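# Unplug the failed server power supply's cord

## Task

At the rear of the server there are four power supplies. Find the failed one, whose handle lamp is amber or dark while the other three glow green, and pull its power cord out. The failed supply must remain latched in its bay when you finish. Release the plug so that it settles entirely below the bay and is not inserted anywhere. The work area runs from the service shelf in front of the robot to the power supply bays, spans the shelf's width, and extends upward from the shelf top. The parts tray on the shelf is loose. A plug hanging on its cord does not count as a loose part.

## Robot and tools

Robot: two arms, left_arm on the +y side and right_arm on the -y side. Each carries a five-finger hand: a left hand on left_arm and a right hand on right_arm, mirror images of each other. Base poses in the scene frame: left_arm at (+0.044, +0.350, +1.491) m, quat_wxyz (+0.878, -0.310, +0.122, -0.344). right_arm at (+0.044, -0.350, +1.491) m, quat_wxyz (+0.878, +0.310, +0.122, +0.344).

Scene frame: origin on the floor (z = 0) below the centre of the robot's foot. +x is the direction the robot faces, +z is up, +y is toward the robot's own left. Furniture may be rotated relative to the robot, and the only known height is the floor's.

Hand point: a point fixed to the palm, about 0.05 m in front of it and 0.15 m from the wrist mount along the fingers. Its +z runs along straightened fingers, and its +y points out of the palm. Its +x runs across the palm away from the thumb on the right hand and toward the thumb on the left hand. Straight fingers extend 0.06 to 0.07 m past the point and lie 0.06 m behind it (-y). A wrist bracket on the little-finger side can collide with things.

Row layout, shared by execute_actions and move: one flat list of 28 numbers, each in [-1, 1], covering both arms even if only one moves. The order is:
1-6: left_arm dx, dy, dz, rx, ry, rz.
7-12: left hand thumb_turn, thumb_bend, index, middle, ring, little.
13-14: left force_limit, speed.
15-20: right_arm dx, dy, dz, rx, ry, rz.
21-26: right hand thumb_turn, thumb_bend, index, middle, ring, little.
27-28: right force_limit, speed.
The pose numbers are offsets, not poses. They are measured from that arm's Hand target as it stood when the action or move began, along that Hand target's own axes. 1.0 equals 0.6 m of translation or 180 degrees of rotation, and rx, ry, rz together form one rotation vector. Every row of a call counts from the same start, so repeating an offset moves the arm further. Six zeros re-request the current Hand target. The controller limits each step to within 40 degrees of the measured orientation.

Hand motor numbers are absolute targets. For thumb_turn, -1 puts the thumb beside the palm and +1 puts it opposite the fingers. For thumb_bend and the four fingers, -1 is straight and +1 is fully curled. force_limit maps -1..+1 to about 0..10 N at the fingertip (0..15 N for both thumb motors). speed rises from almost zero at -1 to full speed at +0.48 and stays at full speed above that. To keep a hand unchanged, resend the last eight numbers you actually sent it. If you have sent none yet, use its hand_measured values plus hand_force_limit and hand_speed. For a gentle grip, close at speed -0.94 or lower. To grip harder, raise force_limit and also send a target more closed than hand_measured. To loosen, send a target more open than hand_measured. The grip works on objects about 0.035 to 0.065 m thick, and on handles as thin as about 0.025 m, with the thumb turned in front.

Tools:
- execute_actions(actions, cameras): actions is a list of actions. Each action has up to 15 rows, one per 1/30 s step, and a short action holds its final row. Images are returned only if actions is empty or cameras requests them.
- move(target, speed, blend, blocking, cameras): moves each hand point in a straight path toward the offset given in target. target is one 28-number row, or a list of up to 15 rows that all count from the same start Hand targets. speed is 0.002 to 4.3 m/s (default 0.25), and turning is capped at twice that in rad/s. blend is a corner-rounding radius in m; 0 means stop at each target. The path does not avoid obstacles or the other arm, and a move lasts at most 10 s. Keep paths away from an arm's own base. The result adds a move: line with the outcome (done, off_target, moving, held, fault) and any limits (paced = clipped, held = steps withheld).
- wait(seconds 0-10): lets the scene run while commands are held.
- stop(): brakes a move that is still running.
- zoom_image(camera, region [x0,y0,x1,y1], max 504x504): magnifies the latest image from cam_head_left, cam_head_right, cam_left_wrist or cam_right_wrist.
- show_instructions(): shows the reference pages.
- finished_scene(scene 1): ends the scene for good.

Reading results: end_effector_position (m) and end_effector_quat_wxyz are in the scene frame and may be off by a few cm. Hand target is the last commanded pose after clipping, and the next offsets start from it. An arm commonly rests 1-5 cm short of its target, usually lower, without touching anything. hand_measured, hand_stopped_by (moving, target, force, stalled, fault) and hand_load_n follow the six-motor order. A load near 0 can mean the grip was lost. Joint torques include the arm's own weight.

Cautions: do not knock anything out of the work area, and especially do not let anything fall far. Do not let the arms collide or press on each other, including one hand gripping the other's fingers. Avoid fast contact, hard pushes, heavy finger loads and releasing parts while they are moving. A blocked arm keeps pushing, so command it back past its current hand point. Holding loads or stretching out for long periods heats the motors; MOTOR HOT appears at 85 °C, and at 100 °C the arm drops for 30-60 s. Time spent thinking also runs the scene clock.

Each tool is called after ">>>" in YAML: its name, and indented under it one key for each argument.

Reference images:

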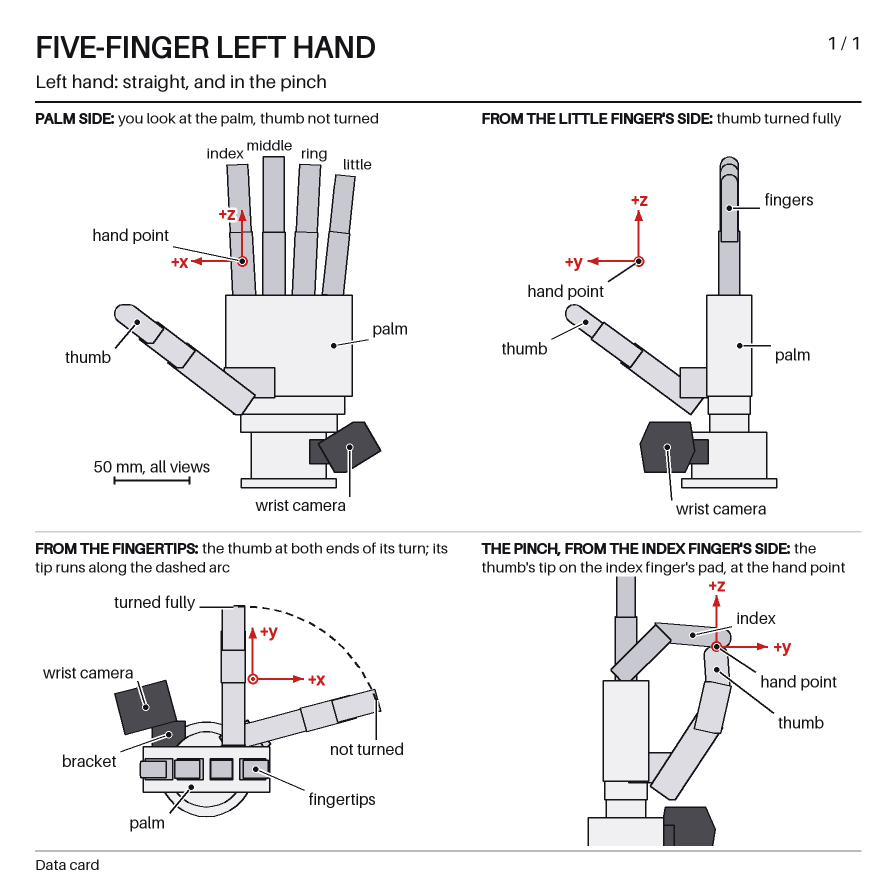

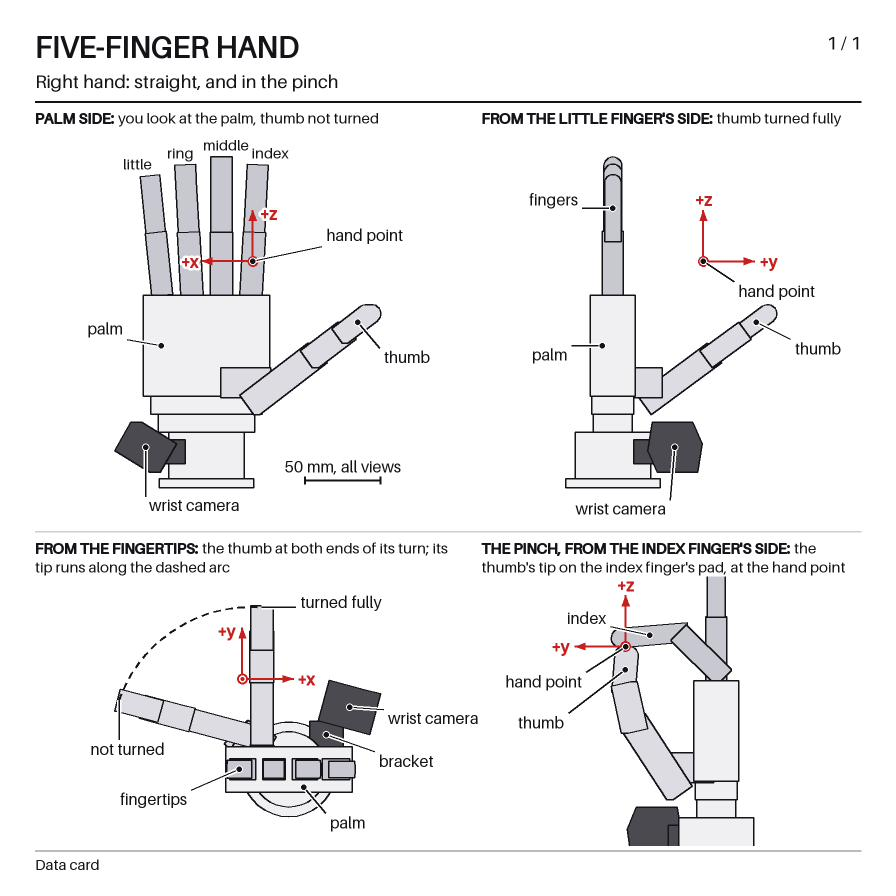

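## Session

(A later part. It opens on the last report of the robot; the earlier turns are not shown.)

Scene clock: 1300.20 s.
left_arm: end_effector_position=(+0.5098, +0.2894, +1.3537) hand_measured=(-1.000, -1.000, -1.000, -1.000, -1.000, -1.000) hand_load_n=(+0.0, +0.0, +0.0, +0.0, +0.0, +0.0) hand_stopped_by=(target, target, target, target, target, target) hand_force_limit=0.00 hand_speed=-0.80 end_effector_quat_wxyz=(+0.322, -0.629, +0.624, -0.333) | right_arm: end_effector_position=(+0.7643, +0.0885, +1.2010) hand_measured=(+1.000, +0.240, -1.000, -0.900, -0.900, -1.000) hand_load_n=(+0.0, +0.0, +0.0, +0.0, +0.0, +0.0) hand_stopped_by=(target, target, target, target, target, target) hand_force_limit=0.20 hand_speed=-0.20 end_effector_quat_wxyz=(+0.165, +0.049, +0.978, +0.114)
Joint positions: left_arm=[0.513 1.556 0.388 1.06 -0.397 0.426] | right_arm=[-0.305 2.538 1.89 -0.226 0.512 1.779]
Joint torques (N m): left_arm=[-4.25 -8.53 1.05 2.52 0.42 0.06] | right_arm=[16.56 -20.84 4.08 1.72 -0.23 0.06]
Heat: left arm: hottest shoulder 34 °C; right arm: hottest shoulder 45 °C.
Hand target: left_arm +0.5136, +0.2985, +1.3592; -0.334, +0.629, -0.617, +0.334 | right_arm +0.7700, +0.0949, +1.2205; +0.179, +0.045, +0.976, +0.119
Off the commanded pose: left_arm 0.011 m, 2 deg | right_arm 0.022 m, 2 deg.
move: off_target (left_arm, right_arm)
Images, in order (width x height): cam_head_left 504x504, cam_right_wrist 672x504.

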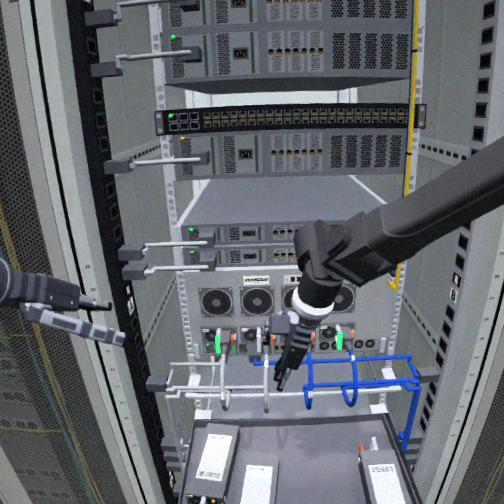

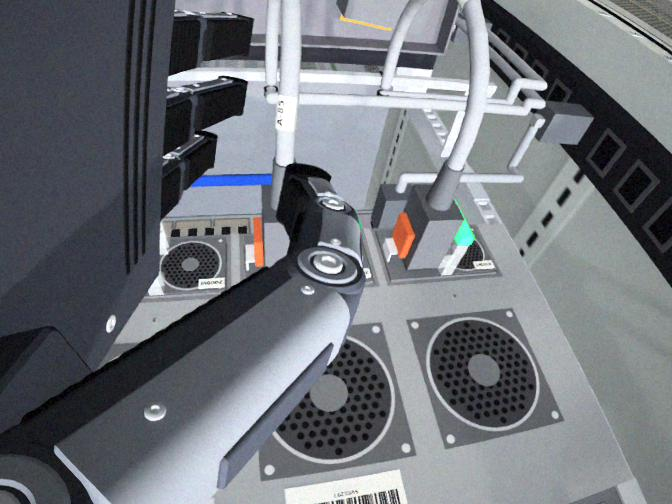

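>>> move:
  target: [0,0,0,0,0,0,-1,-1,-1,-1,-1,-1,0,-0.8,-0.038,-0.0042,0.0415,0,0,-0.04,1,0.16,-0.85,-0.9,-0.9,-1,0.2,-0.2]
  speed: 0.1
  cameras: ["cam_left_wrist","cam_right_wrist"]

Scene clock: 1338.50 s.
left_arm: end_effector_position=(+0.5098, +0.2894, +1.3537) hand_measured=(-1.000, -1.000, -1.000, -1.000, -1.000, -1.000) hand_load_n=(+0.0, +0.0, +0.0, +0.0, +0.0, +0.0) hand_stopped_by=(target, target, target, target, target, target) hand_force_limit=0.00 hand_speed=-0.80 end_effector_quat_wxyz=(+0.322, -0.629, +0.624, -0.333) | right_arm: end_effector_position=(+0.7893, +0.0998, +1.2114) hand_measured=(+1.000, +0.160, -0.850, -0.900, -0.900, -1.000) hand_load_n=(+0.0, +0.0, +0.0, +0.0, +0.0, +0.0) hand_stopped_by=(target, target, target, target, target, target) hand_force_limit=0.20 hand_speed=-0.20 end_effector_quat_wxyz=(+0.184, -0.018, +0.977, +0.110)
Joint positions: left_arm=[0.513 1.556 0.388 1.06 -0.397 0.426] | right_arm=[-0.305 2.571 2.01 -0.285 0.499 1.628]
Joint torques (N m): left_arm=[-4.07 -8.53 1.07 2.62 0.42 0.07] | right_arm=[14.86 -18.61 8.5 0.87 -0.55 0.09]
Heat: left arm: hottest shoulder 34 °C; right arm: hottest shoulder 44 °C.
Hand target: left_arm +0.5136, +0.2985, +1.3592; -0.334, +0.629, -0.617, +0.334 | right_arm +0.8003, +0.0949, +1.2051; +0.186, -0.016, +0.976, +0.108
Off the commanded pose: left_arm 0.011 m, 2 deg | right_arm 0.014 m, 0 deg.
move: off_target (left_arm, right_arm)
Images, in order (width x height): cam_left_wrist 672x504, cam_right_wrist 672x504.

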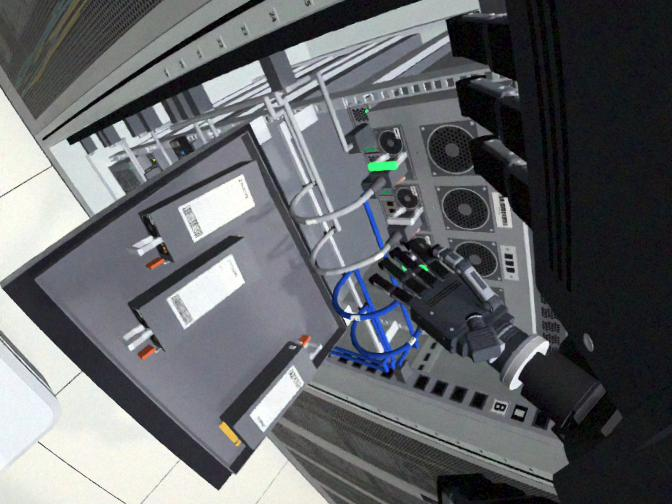

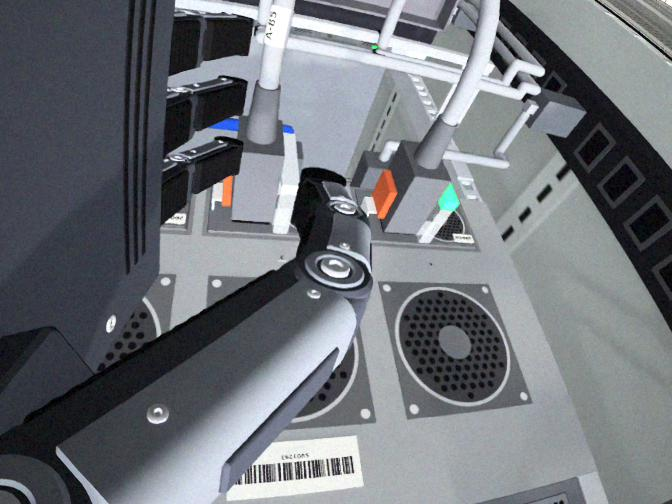

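>>> move:
  target: [0,0,0,0,0,0,-1,-1,-1,-1,-1,-1,0,-0.8,-0.06,-0.0187,0.0477,0,0,0,1,0.16,-0.85,-0.9,-0.9,-1,0.2,-0.2]
  speed: 0.08
  cameras: ["cam_left_wrist","cam_right_wrist"]

Scene clock: 1344.63 s.
left_arm: end_effector_position=(+0.5098, +0.2894, +1.3537) hand_measured=(-1.000, -1.000, -1.000, -1.000, -1.000, -1.000) hand_load_n=(+0.0, +0.0, +0.0, +0.0, +0.0, +0.0) hand_stopped_by=(target, target, target, target, target, target) hand_force_limit=0.00 hand_speed=-0.80 end_effector_quat_wxyz=(+0.322, -0.629, +0.624, -0.333) | right_arm: end_effector_position=(+0.7936, +0.1016, +1.2104) hand_measured=(+1.000, +0.160, -0.850, -0.900, -0.900, -1.000) hand_load_n=(+0.0, +0.0, +3.0, +0.0, +0.0, +0.0) hand_stopped_by=(target, target, target, target, target, target) hand_force_limit=0.20 hand_speed=-0.20 end_effector_quat_wxyz=(+0.153, -0.053, +0.982, +0.099)
Joint positions: left_arm=[0.513 1.556 0.388 1.06 -0.397 0.426] | right_arm=[-0.306 2.604 2.131 -0.454 0.504 1.601]
Joint torques (N m): left_arm=[-4.25 -8.53 1.07 2.56 0.42 0.06] | right_arm=[11.81 -16.44 14.08 3.4 -1.51 0.03]
Heat: left arm: hottest shoulder 34 °C; right arm: hottest shoulder 44 °C.
Hand target: left_arm +0.5136, +0.2985, +1.3592; -0.334, +0.629, -0.617, +0.334 | right_arm +0.8449, +0.0897, +1.1899; +0.186, -0.016, +0.976, +0.108
Off the commanded pose: left_arm 0.011 m, 2 deg | right_arm 0.056 m, 6 deg.
move: off_target (left_arm, right_arm)
Images, in order (width x height): cam_left_wrist 672x504, cam_right_wrist 672x504.

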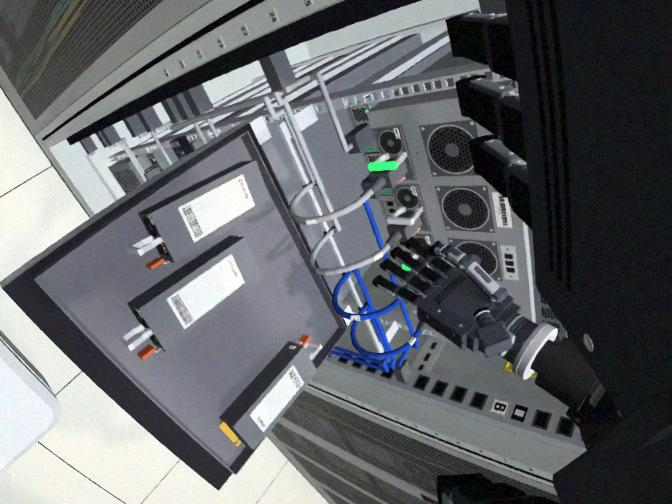

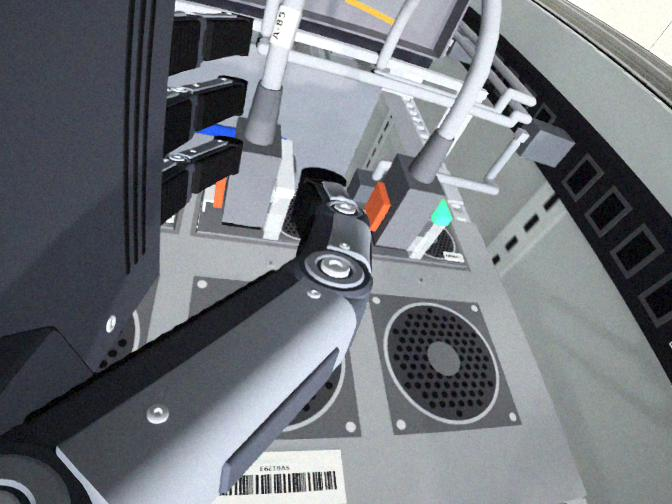

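>>> move:
  target: [0,0,0,0,0,0,-1,-1,-1,-1,-1,-1,0,-0.8,0.102,-0.0127,-0.0627,0,0,0,1,0.16,-0.95,-0.95,-0.95,-1,0.2,-0.2]
  speed: 0.08

Scene clock: 1358.27 s.
left_arm: end_effector_position=(+0.5098, +0.2894, +1.3537) hand_measured=(-1.000, -1.000, -1.000, -1.000, -1.000, -1.000) hand_load_n=(+0.0, +0.0, +0.0, +0.0, +0.0, -0.5) hand_stopped_by=(target, target, target, target, target, target) hand_force_limit=0.00 hand_speed=-0.80 end_effector_quat_wxyz=(+0.322, -0.629, +0.624, -0.333) | right_arm: end_effector_position=(+0.7639, +0.0878, +1.1981) hand_measured=(+1.000, +0.160, -0.950, -0.950, -0.950, -1.000) hand_load_n=(+0.0, +0.0, +0.0, +0.0, +0.0, +0.0) hand_stopped_by=(target, target, target, target, target, target) hand_force_limit=0.20 hand_speed=-0.20 end_effector_quat_wxyz=(+0.180, -0.031, +0.977, +0.109)
Joint positions: left_arm=[0.513 1.556 0.388 1.06 -0.397 0.426] | right_arm=[-0.32 2.535 1.895 -0.211 0.487 1.598]
Joint torques (N m): left_arm=[-4.13 -8.53 1.07 2.56 0.42 0.07] | right_arm=[13.74 -21.48 4.11 1.63 -0.44 0.23]
Heat: left arm: hottest shoulder 34 °C; right arm: hottest shoulder 44 °C.
Hand target: left_arm +0.5136, +0.2985, +1.3592; -0.334, +0.629, -0.617, +0.334 | right_arm +0.7747, +0.0747, +1.1999; +0.186, -0.016, +0.976, +0.108
Off the commanded pose: left_arm 0.011 m, 2 deg | right_arm 0.017 m, 2 deg.
move: off_target (left_arm, right_arm)

>>> move:
  target: [0,0,0,0,0,0,-1,-1,-1,-1,-1,-1,0,-0.8,-0.0358,-0.0258,0.0178,0,0,0,1,0.16,-0.95,-0.95,-0.95,-1,0.2,-0.2]
  speed: 0.08
  cameras: ["cam_left_wrist","cam_right_wrist"]

Scene clock: 1363.97 s.
left_arm: end_effector_position=(+0.5098, +0.2894, +1.3537) hand_measured=(-1.000, -1.000, -1.000, -1.000, -1.000, -1.000) hand_load_n=(+0.0, +0.0, +0.0, +0.0, +0.0, +0.0) hand_stopped_by=(target, target, target, target, target, target) hand_force_limit=0.00 hand_speed=-0.80 end_effector_quat_wxyz=(+0.322, -0.629, +0.624, -0.333) | right_arm: end_effector_position=(+0.7822, +0.0724, +1.1954) hand_measured=(+1.000, +0.160, -0.950, -0.950, -0.950, -1.000) hand_load_n=(+0.0, +0.0, +0.0, +0.0, +0.0, +0.0) hand_stopped_by=(target, target, target, target, target, target) hand_force_limit=0.20 hand_speed=-0.20 end_effector_quat_wxyz=(+0.180, -0.022, +0.977, +0.110)
Joint positions: left_arm=[0.513 1.556 0.388 1.06 -0.397 0.426] | right_arm=[-0.344 2.535 1.93 -0.235 0.472 1.592]
Joint torques (N m): left_arm=[-4.31 -8.47 1.06 2.58 0.41 0.08] | right_arm=[14.27 -19.66 7.82 0.9 -0.65 0.09]
Heat: left arm: hottest shoulder 34 °C; right arm: hottest shoulder 45 °C.
Hand target: left_arm +0.5136, +0.2985, +1.3592; -0.334, +0.629, -0.617, +0.334 | right_arm +0.7998, +0.0618, +1.1950; +0.186, -0.016, +0.976, +0.108
Off the commanded pose: left_arm 0.011 m, 2 deg | right_arm 0.020 m, 1 deg.
move: off_target (left_arm, right_arm)
Images, in order (width x height): cam_left_wrist 672x504, cam_right_wrist 672x504.

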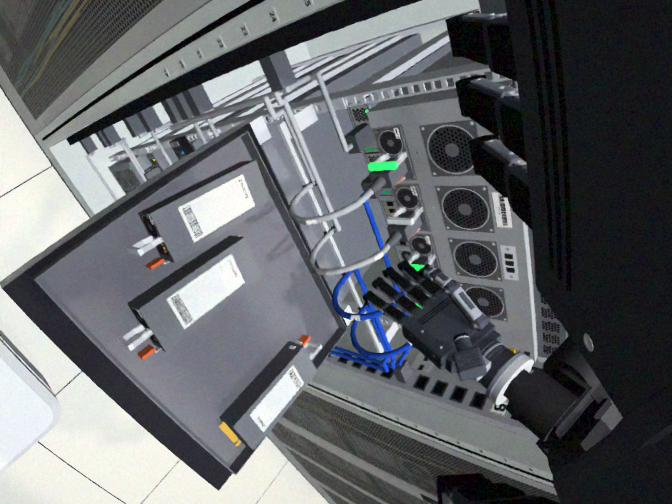

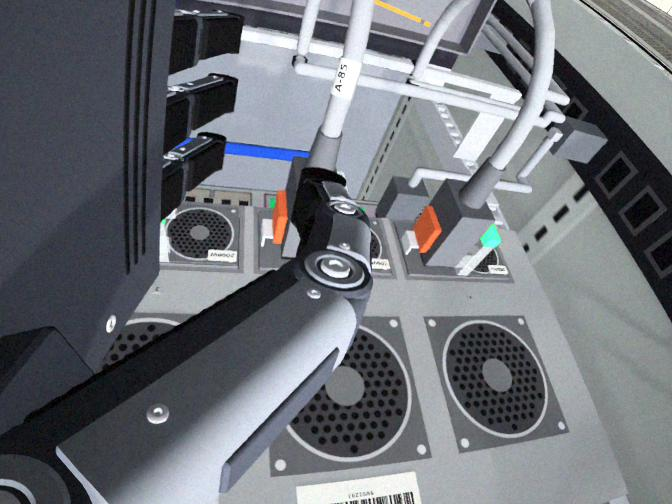

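>>> move:
  target: [0,0,0,0,0,0,-1,-1,-1,-1,-1,-1,0,-0.8,-0.0677,0.01,0.0352,0,0,0,1,0.16,-0.95,-0.95,-0.95,-1,0.2,-0.2]
  speed: 0.08
  cameras: ["cam_left_wrist","cam_right_wrist"]

>>> zoom_image:
  camera: "cam_right_wrist"
  region: [160, 60, 460, 300]

Scene clock: 1371.07 s.
left_arm: end_effector_position=(+0.5098, +0.2894, +1.3537) hand_measured=(-1.000, -1.000, -1.000, -1.000, -1.000, -1.000) hand_load_n=(+0.0, +0.0, +0.0, +0.0, +0.0, +0.0) hand_stopped_by=(target, target, target, target, target, target) hand_force_limit=0.00 hand_speed=-0.80 end_effector_quat_wxyz=(+0.322, -0.629, +0.624, -0.333) | right_arm: end_effector_position=(+0.8276, +0.0850, +1.1995) hand_measured=(+1.000, +0.160, -0.950, -0.950, -0.950, -1.000) hand_load_n=(+0.0, +0.0, +0.0, +0.0, +0.0, +0.0) hand_stopped_by=(target, target, target, target, target, target) hand_force_limit=0.20 hand_speed=-0.20 end_effector_quat_wxyz=(+0.181, -0.025, +0.977, +0.112)
Joint positions: left_arm=[0.513 1.556 0.388 1.06 -0.397 0.426] | right_arm=[-0.344 2.633 2.185 -0.39 0.467 1.586]
Joint torques (N m): left_arm=[-4.19 -8.35 1.11 2.54 0.42 0.07] | right_arm=[13.74 -19.72 9.69 0.87 -0.61 0.07]
Heat: left arm: hottest shoulder 34 °C; right arm: hottest shoulder 45 °C.
Hand target: left_arm +0.5136, +0.2985, +1.3592; -0.334, +0.629, -0.617, +0.334 | right_arm +0.8448, +0.0718, +1.1920; +0.186, -0.016, +0.976, +0.108
Off the commanded pose: left_arm 0.011 m, 2 deg | right_arm 0.023 m, 1 deg.
move: off_target (left_arm, right_arm)
Images, in order (width x height): cam_left_wrist 672x504, cam_right_wrist 672x504.

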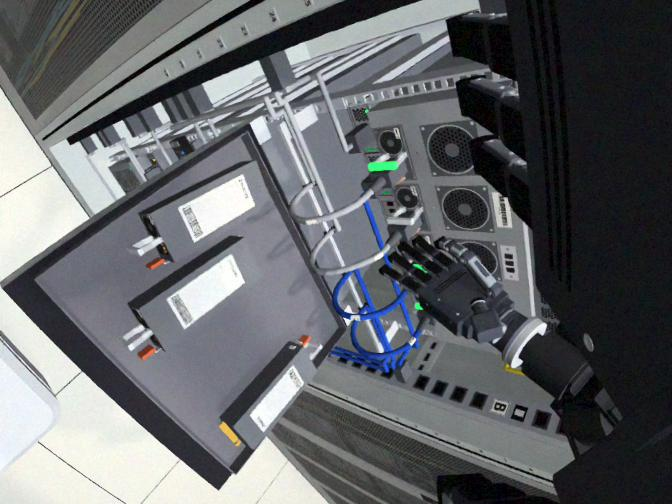

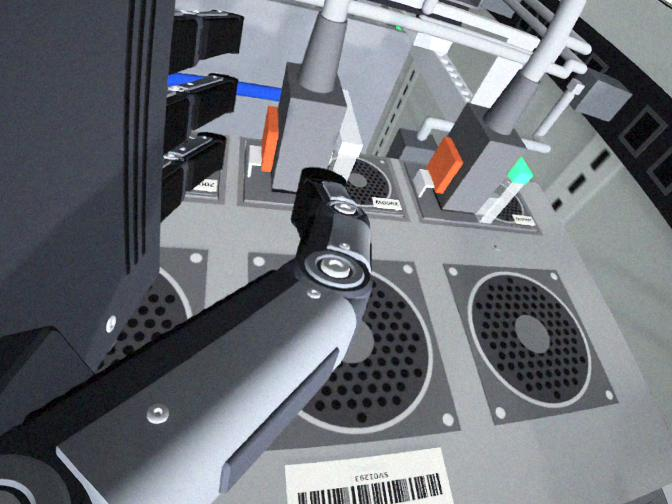

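Scaled by 1.680 from the camera's 672x504 image, which has a finer 960x720 frame.

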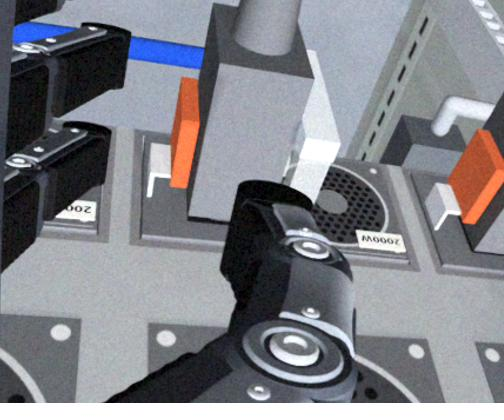

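>>> move:
  target: [0,0,0,0,0,0,-1,-1,-1,-1,-1,-1,0,-0.8,0.005,-0.0075,0.04,0,0,0,1,0.16,-0.95,-0.95,-0.95,-1,0.2,-0.2]
  speed: 0.05
  cameras: ["cam_right_wrist"]

Scene clock: 1378.07 s.
left_arm: end_effector_position=(+0.5098, +0.2894, +1.3537) hand_measured=(-1.000, -1.000, -1.000, -1.000, -1.000, -1.000) hand_load_n=(-0.5, +0.0, +0.0, +0.0, +0.0, +0.0) hand_stopped_by=(target, target, target, target, target, target) hand_force_limit=0.00 hand_speed=-0.80 end_effector_quat_wxyz=(+0.322, -0.629, +0.624, -0.333) | right_arm: end_effector_position=(+0.8309, +0.0863, +1.1725) hand_measured=(+1.000, +0.160, -0.950, -0.950, -0.950, -1.000) hand_load_n=(+0.0, +0.0, +0.0, +0.0, +0.0, +0.0) hand_stopped_by=(target, target, target, target, target, target) hand_force_limit=0.20 hand_speed=-0.20 end_effector_quat_wxyz=(+0.177, -0.027, +0.977, +0.111)
Joint positions: left_arm=[0.513 1.556 0.388 1.06 -0.397 0.426] | right_arm=[-0.364 2.701 2.271 -0.409 0.454 1.572]
Joint torques (N m): left_arm=[-4.07 -8.47 1.09 2.56 0.42 0.07] | right_arm=[13.92 -20.31 10 0.94 -0.57 0.11]
Heat: left arm: hottest shoulder 34 °C; right arm: hottest shoulder 45 °C.
Hand target: left_arm +0.5136, +0.2985, +1.3592; -0.334, +0.629, -0.617, +0.334 | right_arm +0.8509, +0.0728, +1.1684; +0.186, -0.016, +0.976, +0.108
Off the commanded pose: left_arm 0.011 m, 2 deg | right_arm 0.025 m, 2 deg.
move: off_target (left_arm, right_arm)
Images, in order (width x height): cam_right_wrist 672x504.

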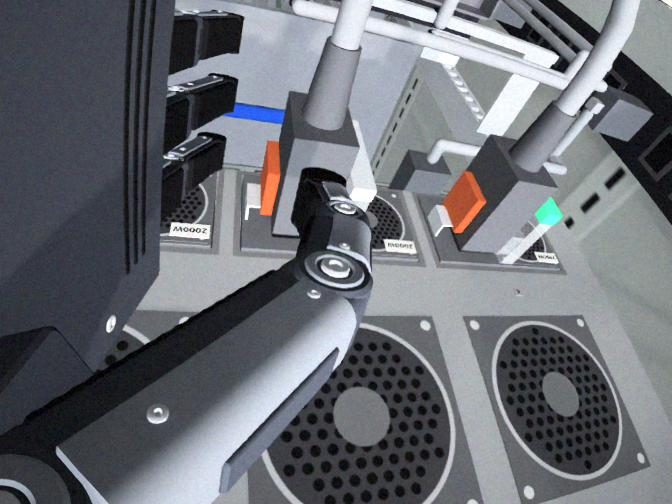

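>>> move:
  target: [0,0,0,0,0,0,-1,-1,-1,-1,-1,-1,0,-0.8,0.001,-0.0103,0.0468,0,0,0,1,0.16,-0.95,-0.95,-0.95,-1,0.2,-0.2]
  speed: 0.05
  cameras: ["cam_right_wrist","cam_left_wrist"]

>>> zoom_image:
  camera: "cam_right_wrist"
  region: [160, 60, 460, 300]

>>> zoom_image:
  camera: "cam_left_wrist"
  region: [340, 170, 480, 310]

Scene clock: 1383.77 s.
left_arm: end_effector_position=(+0.5098, +0.2894, +1.3537) hand_measured=(-1.000, -1.000, -1.000, -1.000, -1.000, -1.000) hand_load_n=(+0.0, +0.0, +0.0, +0.0, -0.5, +0.0) hand_stopped_by=(target, target, target, target, target, target) hand_force_limit=0.00 hand_speed=-0.80 end_effector_quat_wxyz=(+0.322, -0.629, +0.624, -0.333) | right_arm: end_effector_position=(+0.8381, +0.0884, +1.1559) hand_measured=(+1.000, +0.160, -0.950, -0.950, -0.950, -1.000) hand_load_n=(-2.5, -2.0, +0.5, +0.0, +0.5, +0.0) hand_stopped_by=(target, target, target, target, target, target) hand_force_limit=0.20 hand_speed=-0.20 end_effector_quat_wxyz=(+0.172, -0.037, +0.978, +0.113)
Joint positions: left_arm=[0.513 1.556 0.388 1.06 -0.397 0.426] | right_arm=[-0.378 2.768 2.389 -0.468 0.439 1.548]
Joint torques (N m): left_arm=[-4.01 -8.41 1.05 2.59 0.43 0.07] | right_arm=[13.86 -18.08 11.04 1.84 -0.54 0.15]
Heat: left arm: hottest shoulder 34 °C; right arm: hottest shoulder 45 °C.
Hand target: left_arm +0.5136, +0.2985, +1.3592; -0.334, +0.629, -0.617, +0.334 | right_arm +0.8611, +0.0728, +1.1415; +0.186, -0.016, +0.976, +0.108
Off the commanded pose: left_arm 0.011 m, 2 deg | right_arm 0.031 m, 3 deg.
move: off_target (left_arm, right_arm)
Images, in order (width x height): cam_left_wrist 672x504, cam_right_wrist 672x504.

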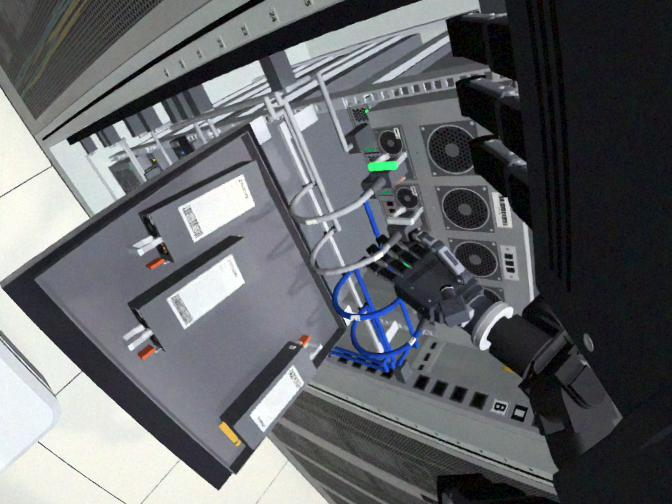

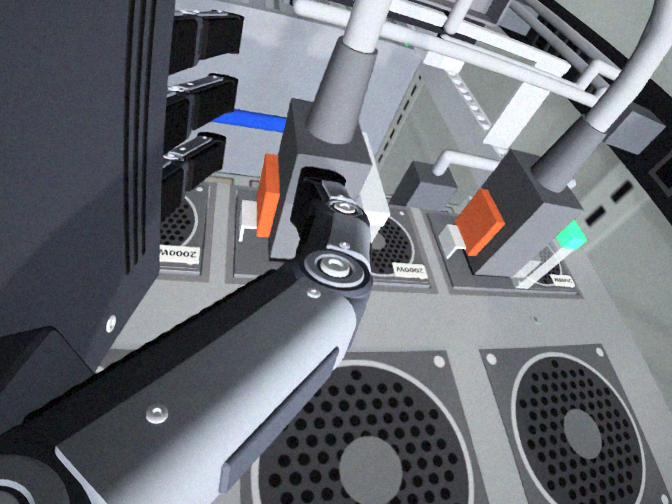

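Scaled by 1.680 from the camera's 672x504 image, which has a finer 960x720 frame.

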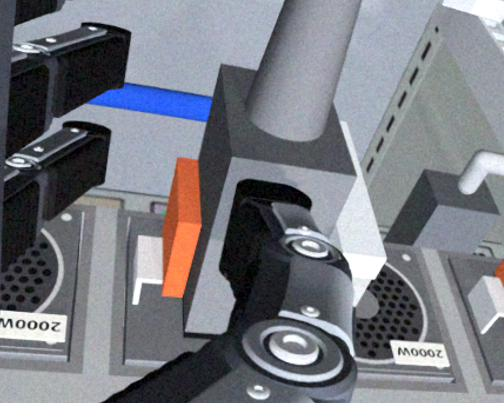

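Scaled by 3.600 from the camera's 672x504 image, which has a finer 960x720 frame.

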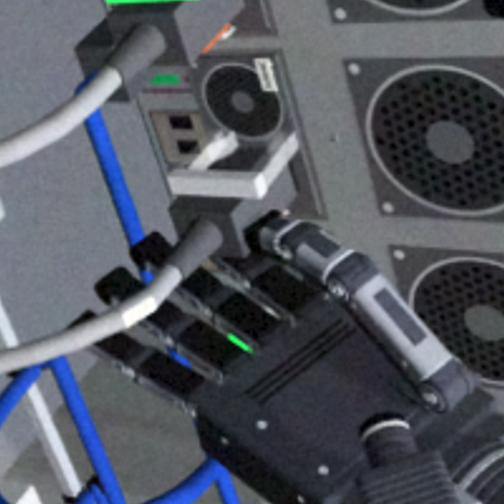

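>>> move:
  target: [0,0,0,0,0,0,-1,-1,-1,-1,-1,-1,0,-0.8,0,0,0,0,0,0,1,0.16,0.1,0.1,0.15,-1,0.2,-0.7]
  speed: 0.05
  cameras: ["cam_right_wrist","cam_left_wrist"]

>>> zoom_image:
  camera: "cam_right_wrist"
  region: [160, 60, 460, 300]

>>> zoom_image:
  camera: "cam_left_wrist"
  region: [340, 170, 480, 310]

Scene clock: 1391.30 s.
left_arm: end_effector_position=(+0.5098, +0.2894, +1.3537) hand_measured=(-1.000, -1.000, -1.000, -1.000, -1.000, -1.000) hand_load_n=(+0.0, +0.0, +0.0, +0.0, +0.0, +0.0) hand_stopped_by=(target, target, target, target, target, target) hand_force_limit=0.00 hand_speed=-0.80 end_effector_quat_wxyz=(+0.322, -0.629, +0.624, -0.333) | right_arm: end_effector_position=(+0.8378, +0.0873, +1.1546) hand_measured=(+1.000, +0.158, -0.486, -0.376, -0.068, -1.000) hand_load_n=(+1.5, +6.0, +2.5, +6.0, +7.5, +0.0) hand_stopped_by=(target, target, force, force, force, target) hand_force_limit=0.20 hand_speed=-0.70 end_effector_quat_wxyz=(+0.171, -0.038, +0.978, +0.111)
Joint positions: left_arm=[0.513 1.556 0.388 1.06 -0.397 0.426] | right_arm=[-0.38 2.769 2.391 -0.472 0.44 1.545]
Joint torques (N m): left_arm=[-4.13 -8.53 1.06 2.61 0.42 0.07] | right_arm=[13.16 -18.61 11.04 1.77 -0.61 0.14]
Heat: left arm: hottest shoulder 34 °C; right arm: hottest shoulder 45 °C.
Hand target: left_arm +0.5136, +0.2985, +1.3592; -0.334, +0.629, -0.617, +0.334 | right_arm +0.8609, +0.0728, +1.1414; +0.186, -0.016, +0.976, +0.108
Off the commanded pose: left_arm 0.011 m, 2 deg | right_arm 0.030 m, 3 deg.
move: off_target (left_arm, right_arm)
Images, in order (width x height): cam_left_wrist 672x504, cam_right_wrist 672x504.

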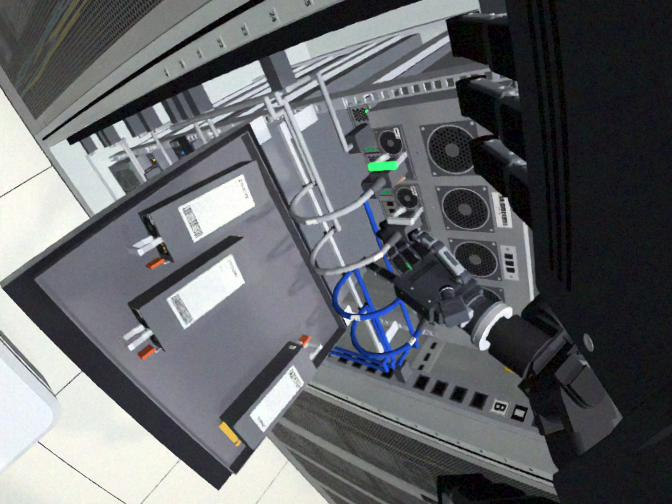

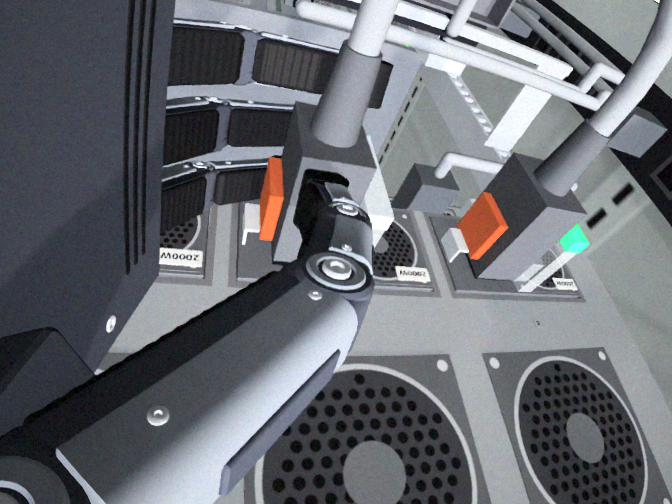

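Scaled by 1.680 from the camera's 672x504 image, which has a finer 960x720 frame.

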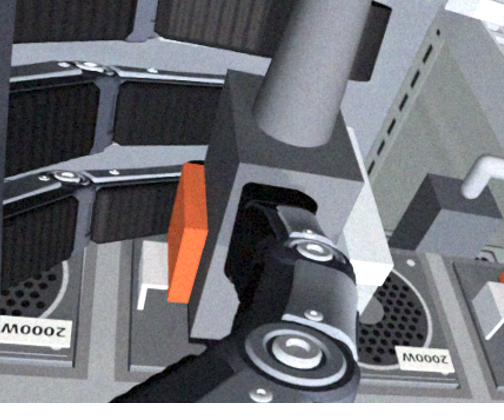

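Scaled by 3.600 from the camera's 672x504 image, which has a finer 960x720 frame.

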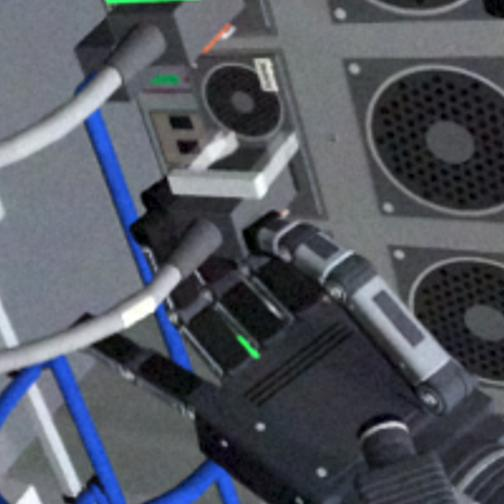

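>>> move:
  target: [0,0,0,0,0,0,-1,-1,-1,-1,-1,-1,0,-0.8,0,0,0,0,0,0,1,0.16,0.13,0.13,0.3,-1,0.9,-0.6]
  speed: 0.05

Scene clock: 1396.17 s.
left_arm: end_effector_position=(+0.5098, +0.2894, +1.3537) hand_measured=(-1.000, -1.000, -1.000, -1.000, -1.000, -1.000) hand_load_n=(+0.0, +0.0, +0.0, +0.0, +0.0, +0.0) hand_stopped_by=(target, target, target, target, target, target) hand_force_limit=0.00 hand_speed=-0.80 end_effector_quat_wxyz=(+0.322, -0.629, +0.624, -0.333) | right_arm: end_effector_position=(+0.8379, +0.0868, +1.1535) hand_measured=(+1.000, +0.158, -0.454, -0.344, -0.038, -1.000) hand_load_n=(+1.5, +11.5, +9.5, +11.5, +17.0, +0.0) hand_stopped_by=(target, target, force, force, force, target) hand_force_limit=0.90 hand_speed=-0.60 end_effector_quat_wxyz=(+0.171, -0.037, +0.978, +0.111)
Joint positions: left_arm=[0.513 1.556 0.388 1.06 -0.397 0.426] | right_arm=[-0.381 2.771 2.394 -0.473 0.44 1.546]
Joint torques (N m): left_arm=[-4.01 -8.35 1.07 2.61 0.42 0.06] | right_arm=[13.98 -19.55 11.15 1.99 -0.58 0.15]
Heat: left arm: hottest shoulder 34 °C; right arm: hottest shoulder 45 °C.
Hand target: left_arm +0.5136, +0.2985, +1.3592; -0.334, +0.629, -0.617, +0.334 | right_arm +0.8610, +0.0729, +1.1415; +0.186, -0.016, +0.976, +0.108
Off the commanded pose: left_arm 0.011 m, 2 deg | right_arm 0.030 m, 3 deg.
move: off_target (left_arm, right_arm)

>>> move:
  target: [0,0,0,0,0,0,-1,-1,-1,-1,-1,-1,0,-0.8,0.1102,0.0318,-0.0558,0,0,0,1,0.16,0.13,0.13,0.3,-1,0.9,-0.6]
  speed: 0.04
  cameras: ["cam_right_wrist","cam_left_wrist"]

>>> zoom_image:
  camera: "cam_left_wrist"
  region: [340, 170, 480, 310]

Scene clock: 1404.10 s.
left_arm: end_effector_position=(+0.5098, +0.2894, +1.3537) hand_measured=(-1.000, -1.000, -1.000, -1.000, -1.000, -1.000) hand_load_n=(+0.0, +0.0, +0.0, +0.0, +0.0, +0.0) hand_stopped_by=(target, target, target, target, target, target) hand_force_limit=0.00 hand_speed=-0.80 end_effector_quat_wxyz=(+0.322, -0.629, +0.624, -0.333) | right_arm: end_effector_position=(+0.7903, +0.0766, +1.1430) hand_measured=(+1.000, +0.160, -0.454, -0.344, -0.038, -1.000) hand_load_n=(+0.0, -0.5, +0.5, +0.0, +0.0, +0.0) hand_stopped_by=(target, target, force, force, force, target) hand_force_limit=0.90 hand_speed=-0.60 end_effector_quat_wxyz=(+0.186, -0.005, +0.977, +0.107)
Joint positions: left_arm=[0.513 1.556 0.388 1.06 -0.397 0.426] | right_arm=[-0.379 2.658 2.051 -0.204 0.461 1.588]
Joint torques (N m): left_arm=[-4.25 -8.47 1.06 2.48 0.43 0.08] | right_arm=[16.26 -21.36 4.07 0.9 -0.37 0.03]
Heat: left arm: hottest shoulder 34 °C; right arm: hottest shoulder 45 °C.
Hand target: left_arm +0.5136, +0.2985, +1.3592; -0.334, +0.629, -0.617, +0.334 | right_arm +0.7862, +0.0847, +1.1515; +0.186, -0.016, +0.976, +0.108
Off the commanded pose: left_arm 0.011 m, 2 deg | right_arm 0.013 m, 1 deg.
move: off_target (left_arm, right_arm)
Images, in order (width x height): cam_left_wrist 672x504, cam_right_wrist 672x504.

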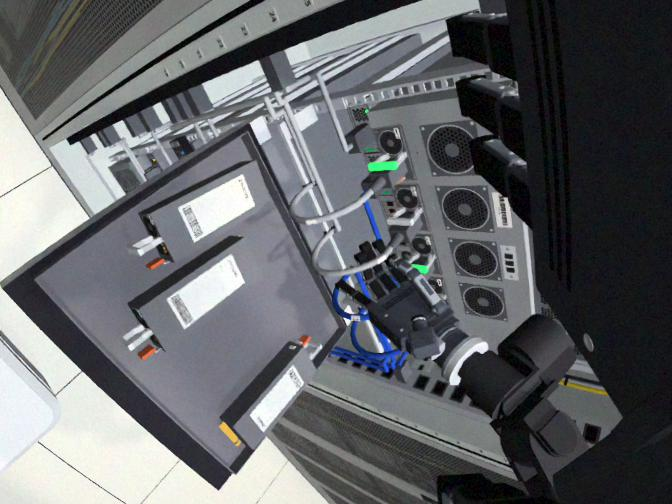

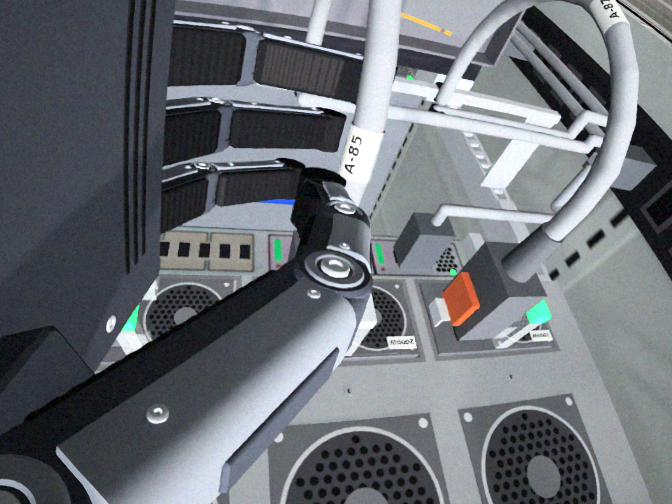

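Scaled by 3.600 from the camera's 672x504 image, which has a finer 960x720 frame.

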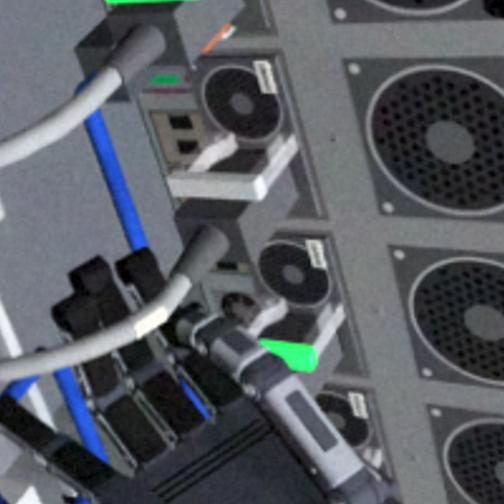

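>>> zoom_image:
  camera: "cam_left_wrist"
  region: [380, 200, 450, 270]

>>> zoom_image:
  camera: "cam_right_wrist"
  region: [300, 100, 480, 300]

Scaled by 7.200 from the camera's 672x504 image, which has a finer 960x720 frame.

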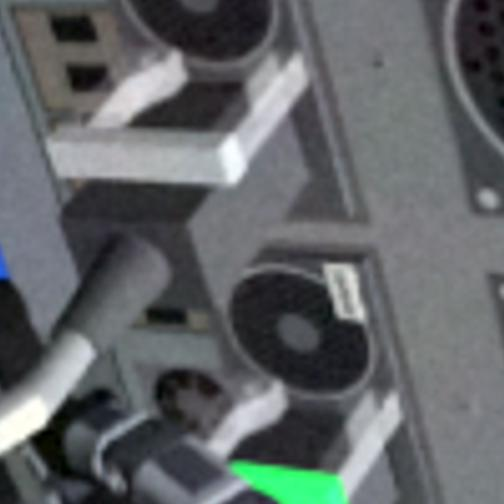

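Scaled by 2.520 from the camera's 672x504 image, which has a finer 960x720 frame.

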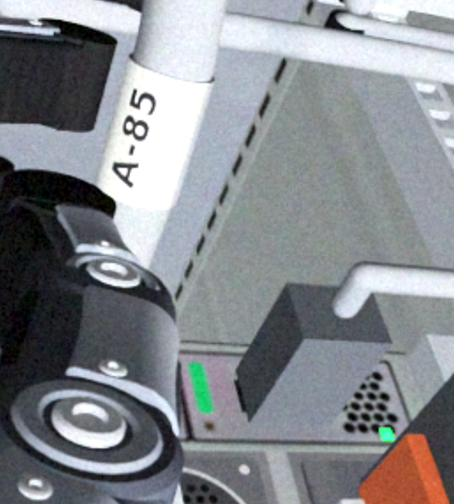

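>>> move:
  target:
    - [0,0,0,0,0,0,-1,-1,-1,-1,-1,-1,0,-0.8,0,0,0,0,0,0,1,0.16,-0.95,-0.95,-0.95,-1,0.2,-0.2]
    - [0,0,0,0,0,0,-1,-1,-1,-1,-1,-1,0,-0.8,-0.01,-0.06,-0.085,0,0,0,1,0.16,-0.95,-0.95,-0.95,-1,0.2,-0.2]
  speed: 0.08
  cameras: ["cam_right_wrist","cam_left_wrist"]

>>> zoom_image:
  camera: "cam_left_wrist"
  region: [370, 180, 450, 270]

>>> zoom_image:
  camera: "cam_right_wrist"
  region: [200, 60, 500, 300]

Scene clock: 1418.33 s.
left_arm: end_effector_position=(+0.5098, +0.2894, +1.3537) hand_measured=(-1.000, -1.000, -1.000, -1.000, -1.000, -1.000) hand_load_n=(-0.5, +0.0, +0.0, +0.0, +0.0, +0.0) hand_stopped_by=(target, target, target, target, target, target) hand_force_limit=0.00 hand_speed=-0.80 end_effector_quat_wxyz=(+0.322, -0.629, +0.624, -0.333) | right_arm: end_effector_position=(+0.7644, +0.0482, +1.1817) hand_measured=(+1.000, +0.160, -0.950, -0.950, -0.950, -1.000) hand_load_n=(+0.0, +0.0, -1.0, -1.0, +0.5, +0.0) hand_stopped_by=(target, target, target, target, target, target) hand_force_limit=0.20 hand_speed=-0.20 end_effector_quat_wxyz=(+0.175, -0.023, +0.978, +0.113)
Joint positions: left_arm=[0.513 1.556 0.388 1.06 -0.397 0.426] | right_arm=[-0.377 2.493 1.823 -0.169 0.445 1.572]
Joint torques (N m): left_arm=[-4.19 -8.47 1.06 2.58 0.44 0.06] | right_arm=[14.15 -21.19 3.56 1.52 -0.04 0.12]
Heat: left arm: hottest shoulder 34 °C; right arm: hottest shoulder 45 °C.
Hand target: left_arm +0.5136, +0.2985, +1.3592; -0.334, +0.629, -0.617, +0.334 | right_arm +0.7759, +0.0385, +1.1925; +0.186, -0.016, +0.976, +0.108
Off the commanded pose: left_arm 0.011 m, 2 deg | right_arm 0.019 m, 2 deg.
move: off_target (left_arm, right_arm)
Images, in order (width x height): cam_left_wrist 672x504, cam_right_wrist 672x504.

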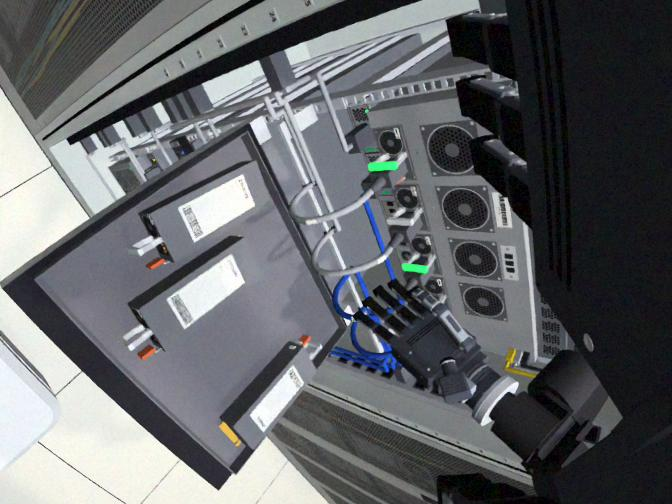

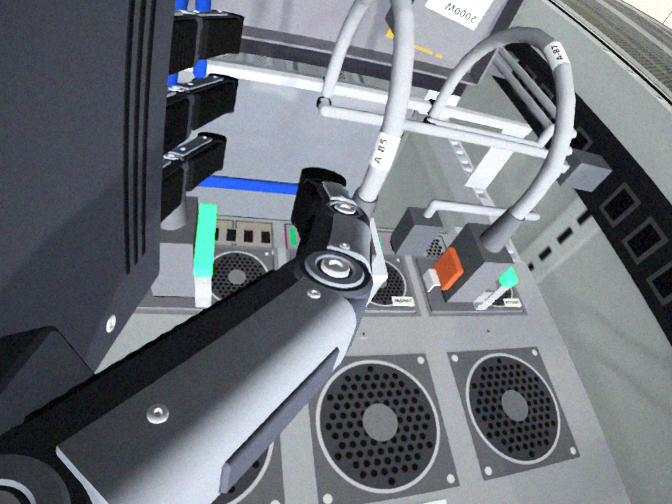

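Scaled by 5.600 from the camera's 672x504 image, which has a finer 960x720 frame.

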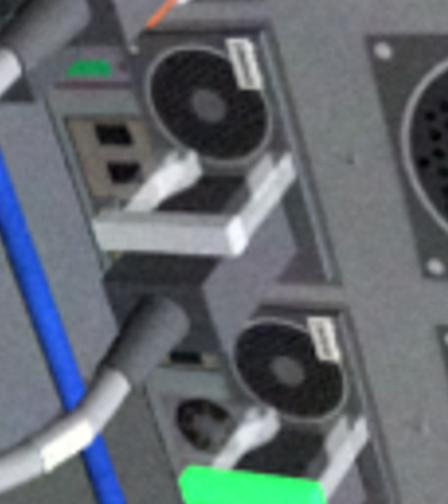

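Scaled by 1.680 from the camera's 672x504 image, which has a finer 960x720 frame.

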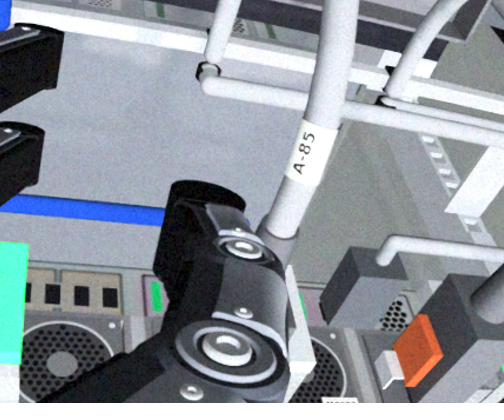

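>>> move:
  target: [0,0,0,0,0,0,-1,-1,-1,-1,-1,-1,0,-0.8,0.0195,0.1028,-0.0032,0,0,0,1,0.16,-0.95,-0.95,-0.95,-1,0.2,-0.2]
  speed: 0.1
  cameras: ["cam_right_wrist","cam_head_left","cam_head_right"]

>>> zoom_image:
  camera: "cam_right_wrist"
  region: [200, 60, 500, 300]

Scene clock: 1430.80 s.
left_arm: end_effector_position=(+0.5098, +0.2894, +1.3537) hand_measured=(-1.000, -1.000, -1.000, -1.000, -1.000, -1.000) hand_load_n=(-0.5, +0.0, +0.0, +0.0, +0.0, +0.0) hand_stopped_by=(target, target, target, target, target, target) hand_force_limit=0.00 hand_speed=-0.80 end_effector_quat_wxyz=(+0.322, -0.629, +0.624, -0.333) | right_arm: end_effector_position=(+0.7545, +0.0896, +1.2000) hand_measured=(+1.000, +0.160, -0.950, -0.950, -0.950, -1.000) hand_load_n=(+0.0, +0.0, +0.0, +0.0, +0.0, +0.0) hand_stopped_by=(target, target, target, target, target, target) hand_force_limit=0.20 hand_speed=-0.20 end_effector_quat_wxyz=(+0.183, -0.019, +0.977, +0.106)
Joint positions: left_arm=[0.513 1.556 0.388 1.06 -0.397 0.426] | right_arm=[-0.31 2.525 1.852 -0.174 0.503 1.623]
Joint torques (N m): left_arm=[-4.07 -8.41 1.06 2.59 0.43 0.06] | right_arm=[15.79 -17.96 7.65 0.7 -0.27 0.28]
Heat: left arm: hottest shoulder 34 °C; right arm: hottest shoulder 46 °C.
Hand target: left_arm +0.5136, +0.2985, +1.3592; -0.334, +0.629, -0.617, +0.334 | right_arm +0.7597, +0.0983, +1.2024; +0.186, -0.016, +0.976, +0.108
Off the commanded pose: left_arm 0.011 m, 2 deg | right_arm 0.011 m, 1 deg.
move: off_target (left_arm, right_arm)
Images, in order (width x height): cam_head_left 504x504, cam_head_right 504x504, cam_right_wrist 672x504.

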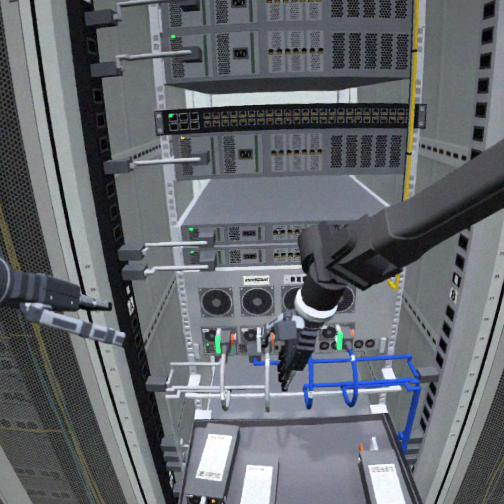

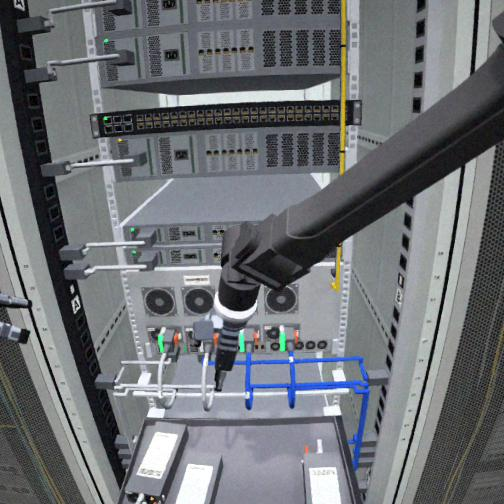

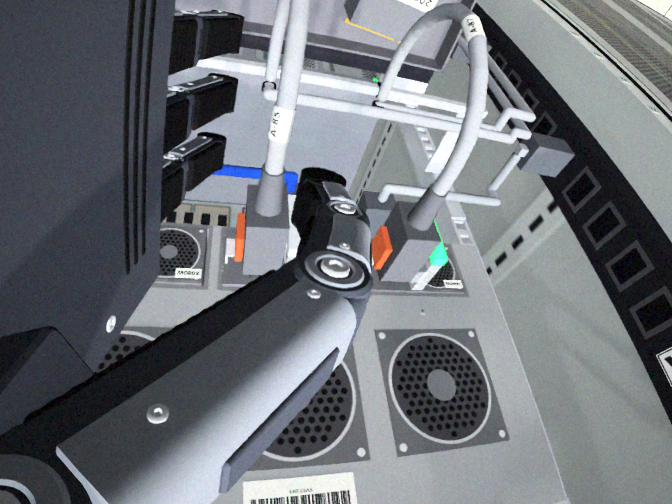

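Scaled by 1.680 from the camera's 672x504 image, which has a finer 960x720 frame.

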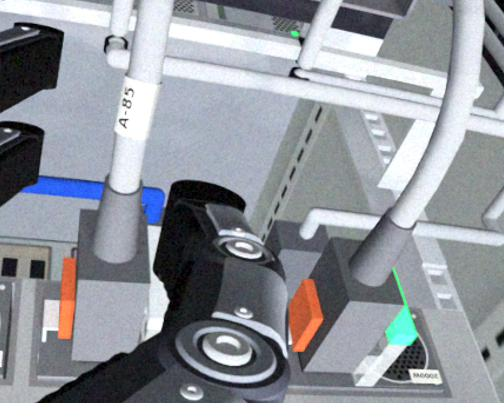

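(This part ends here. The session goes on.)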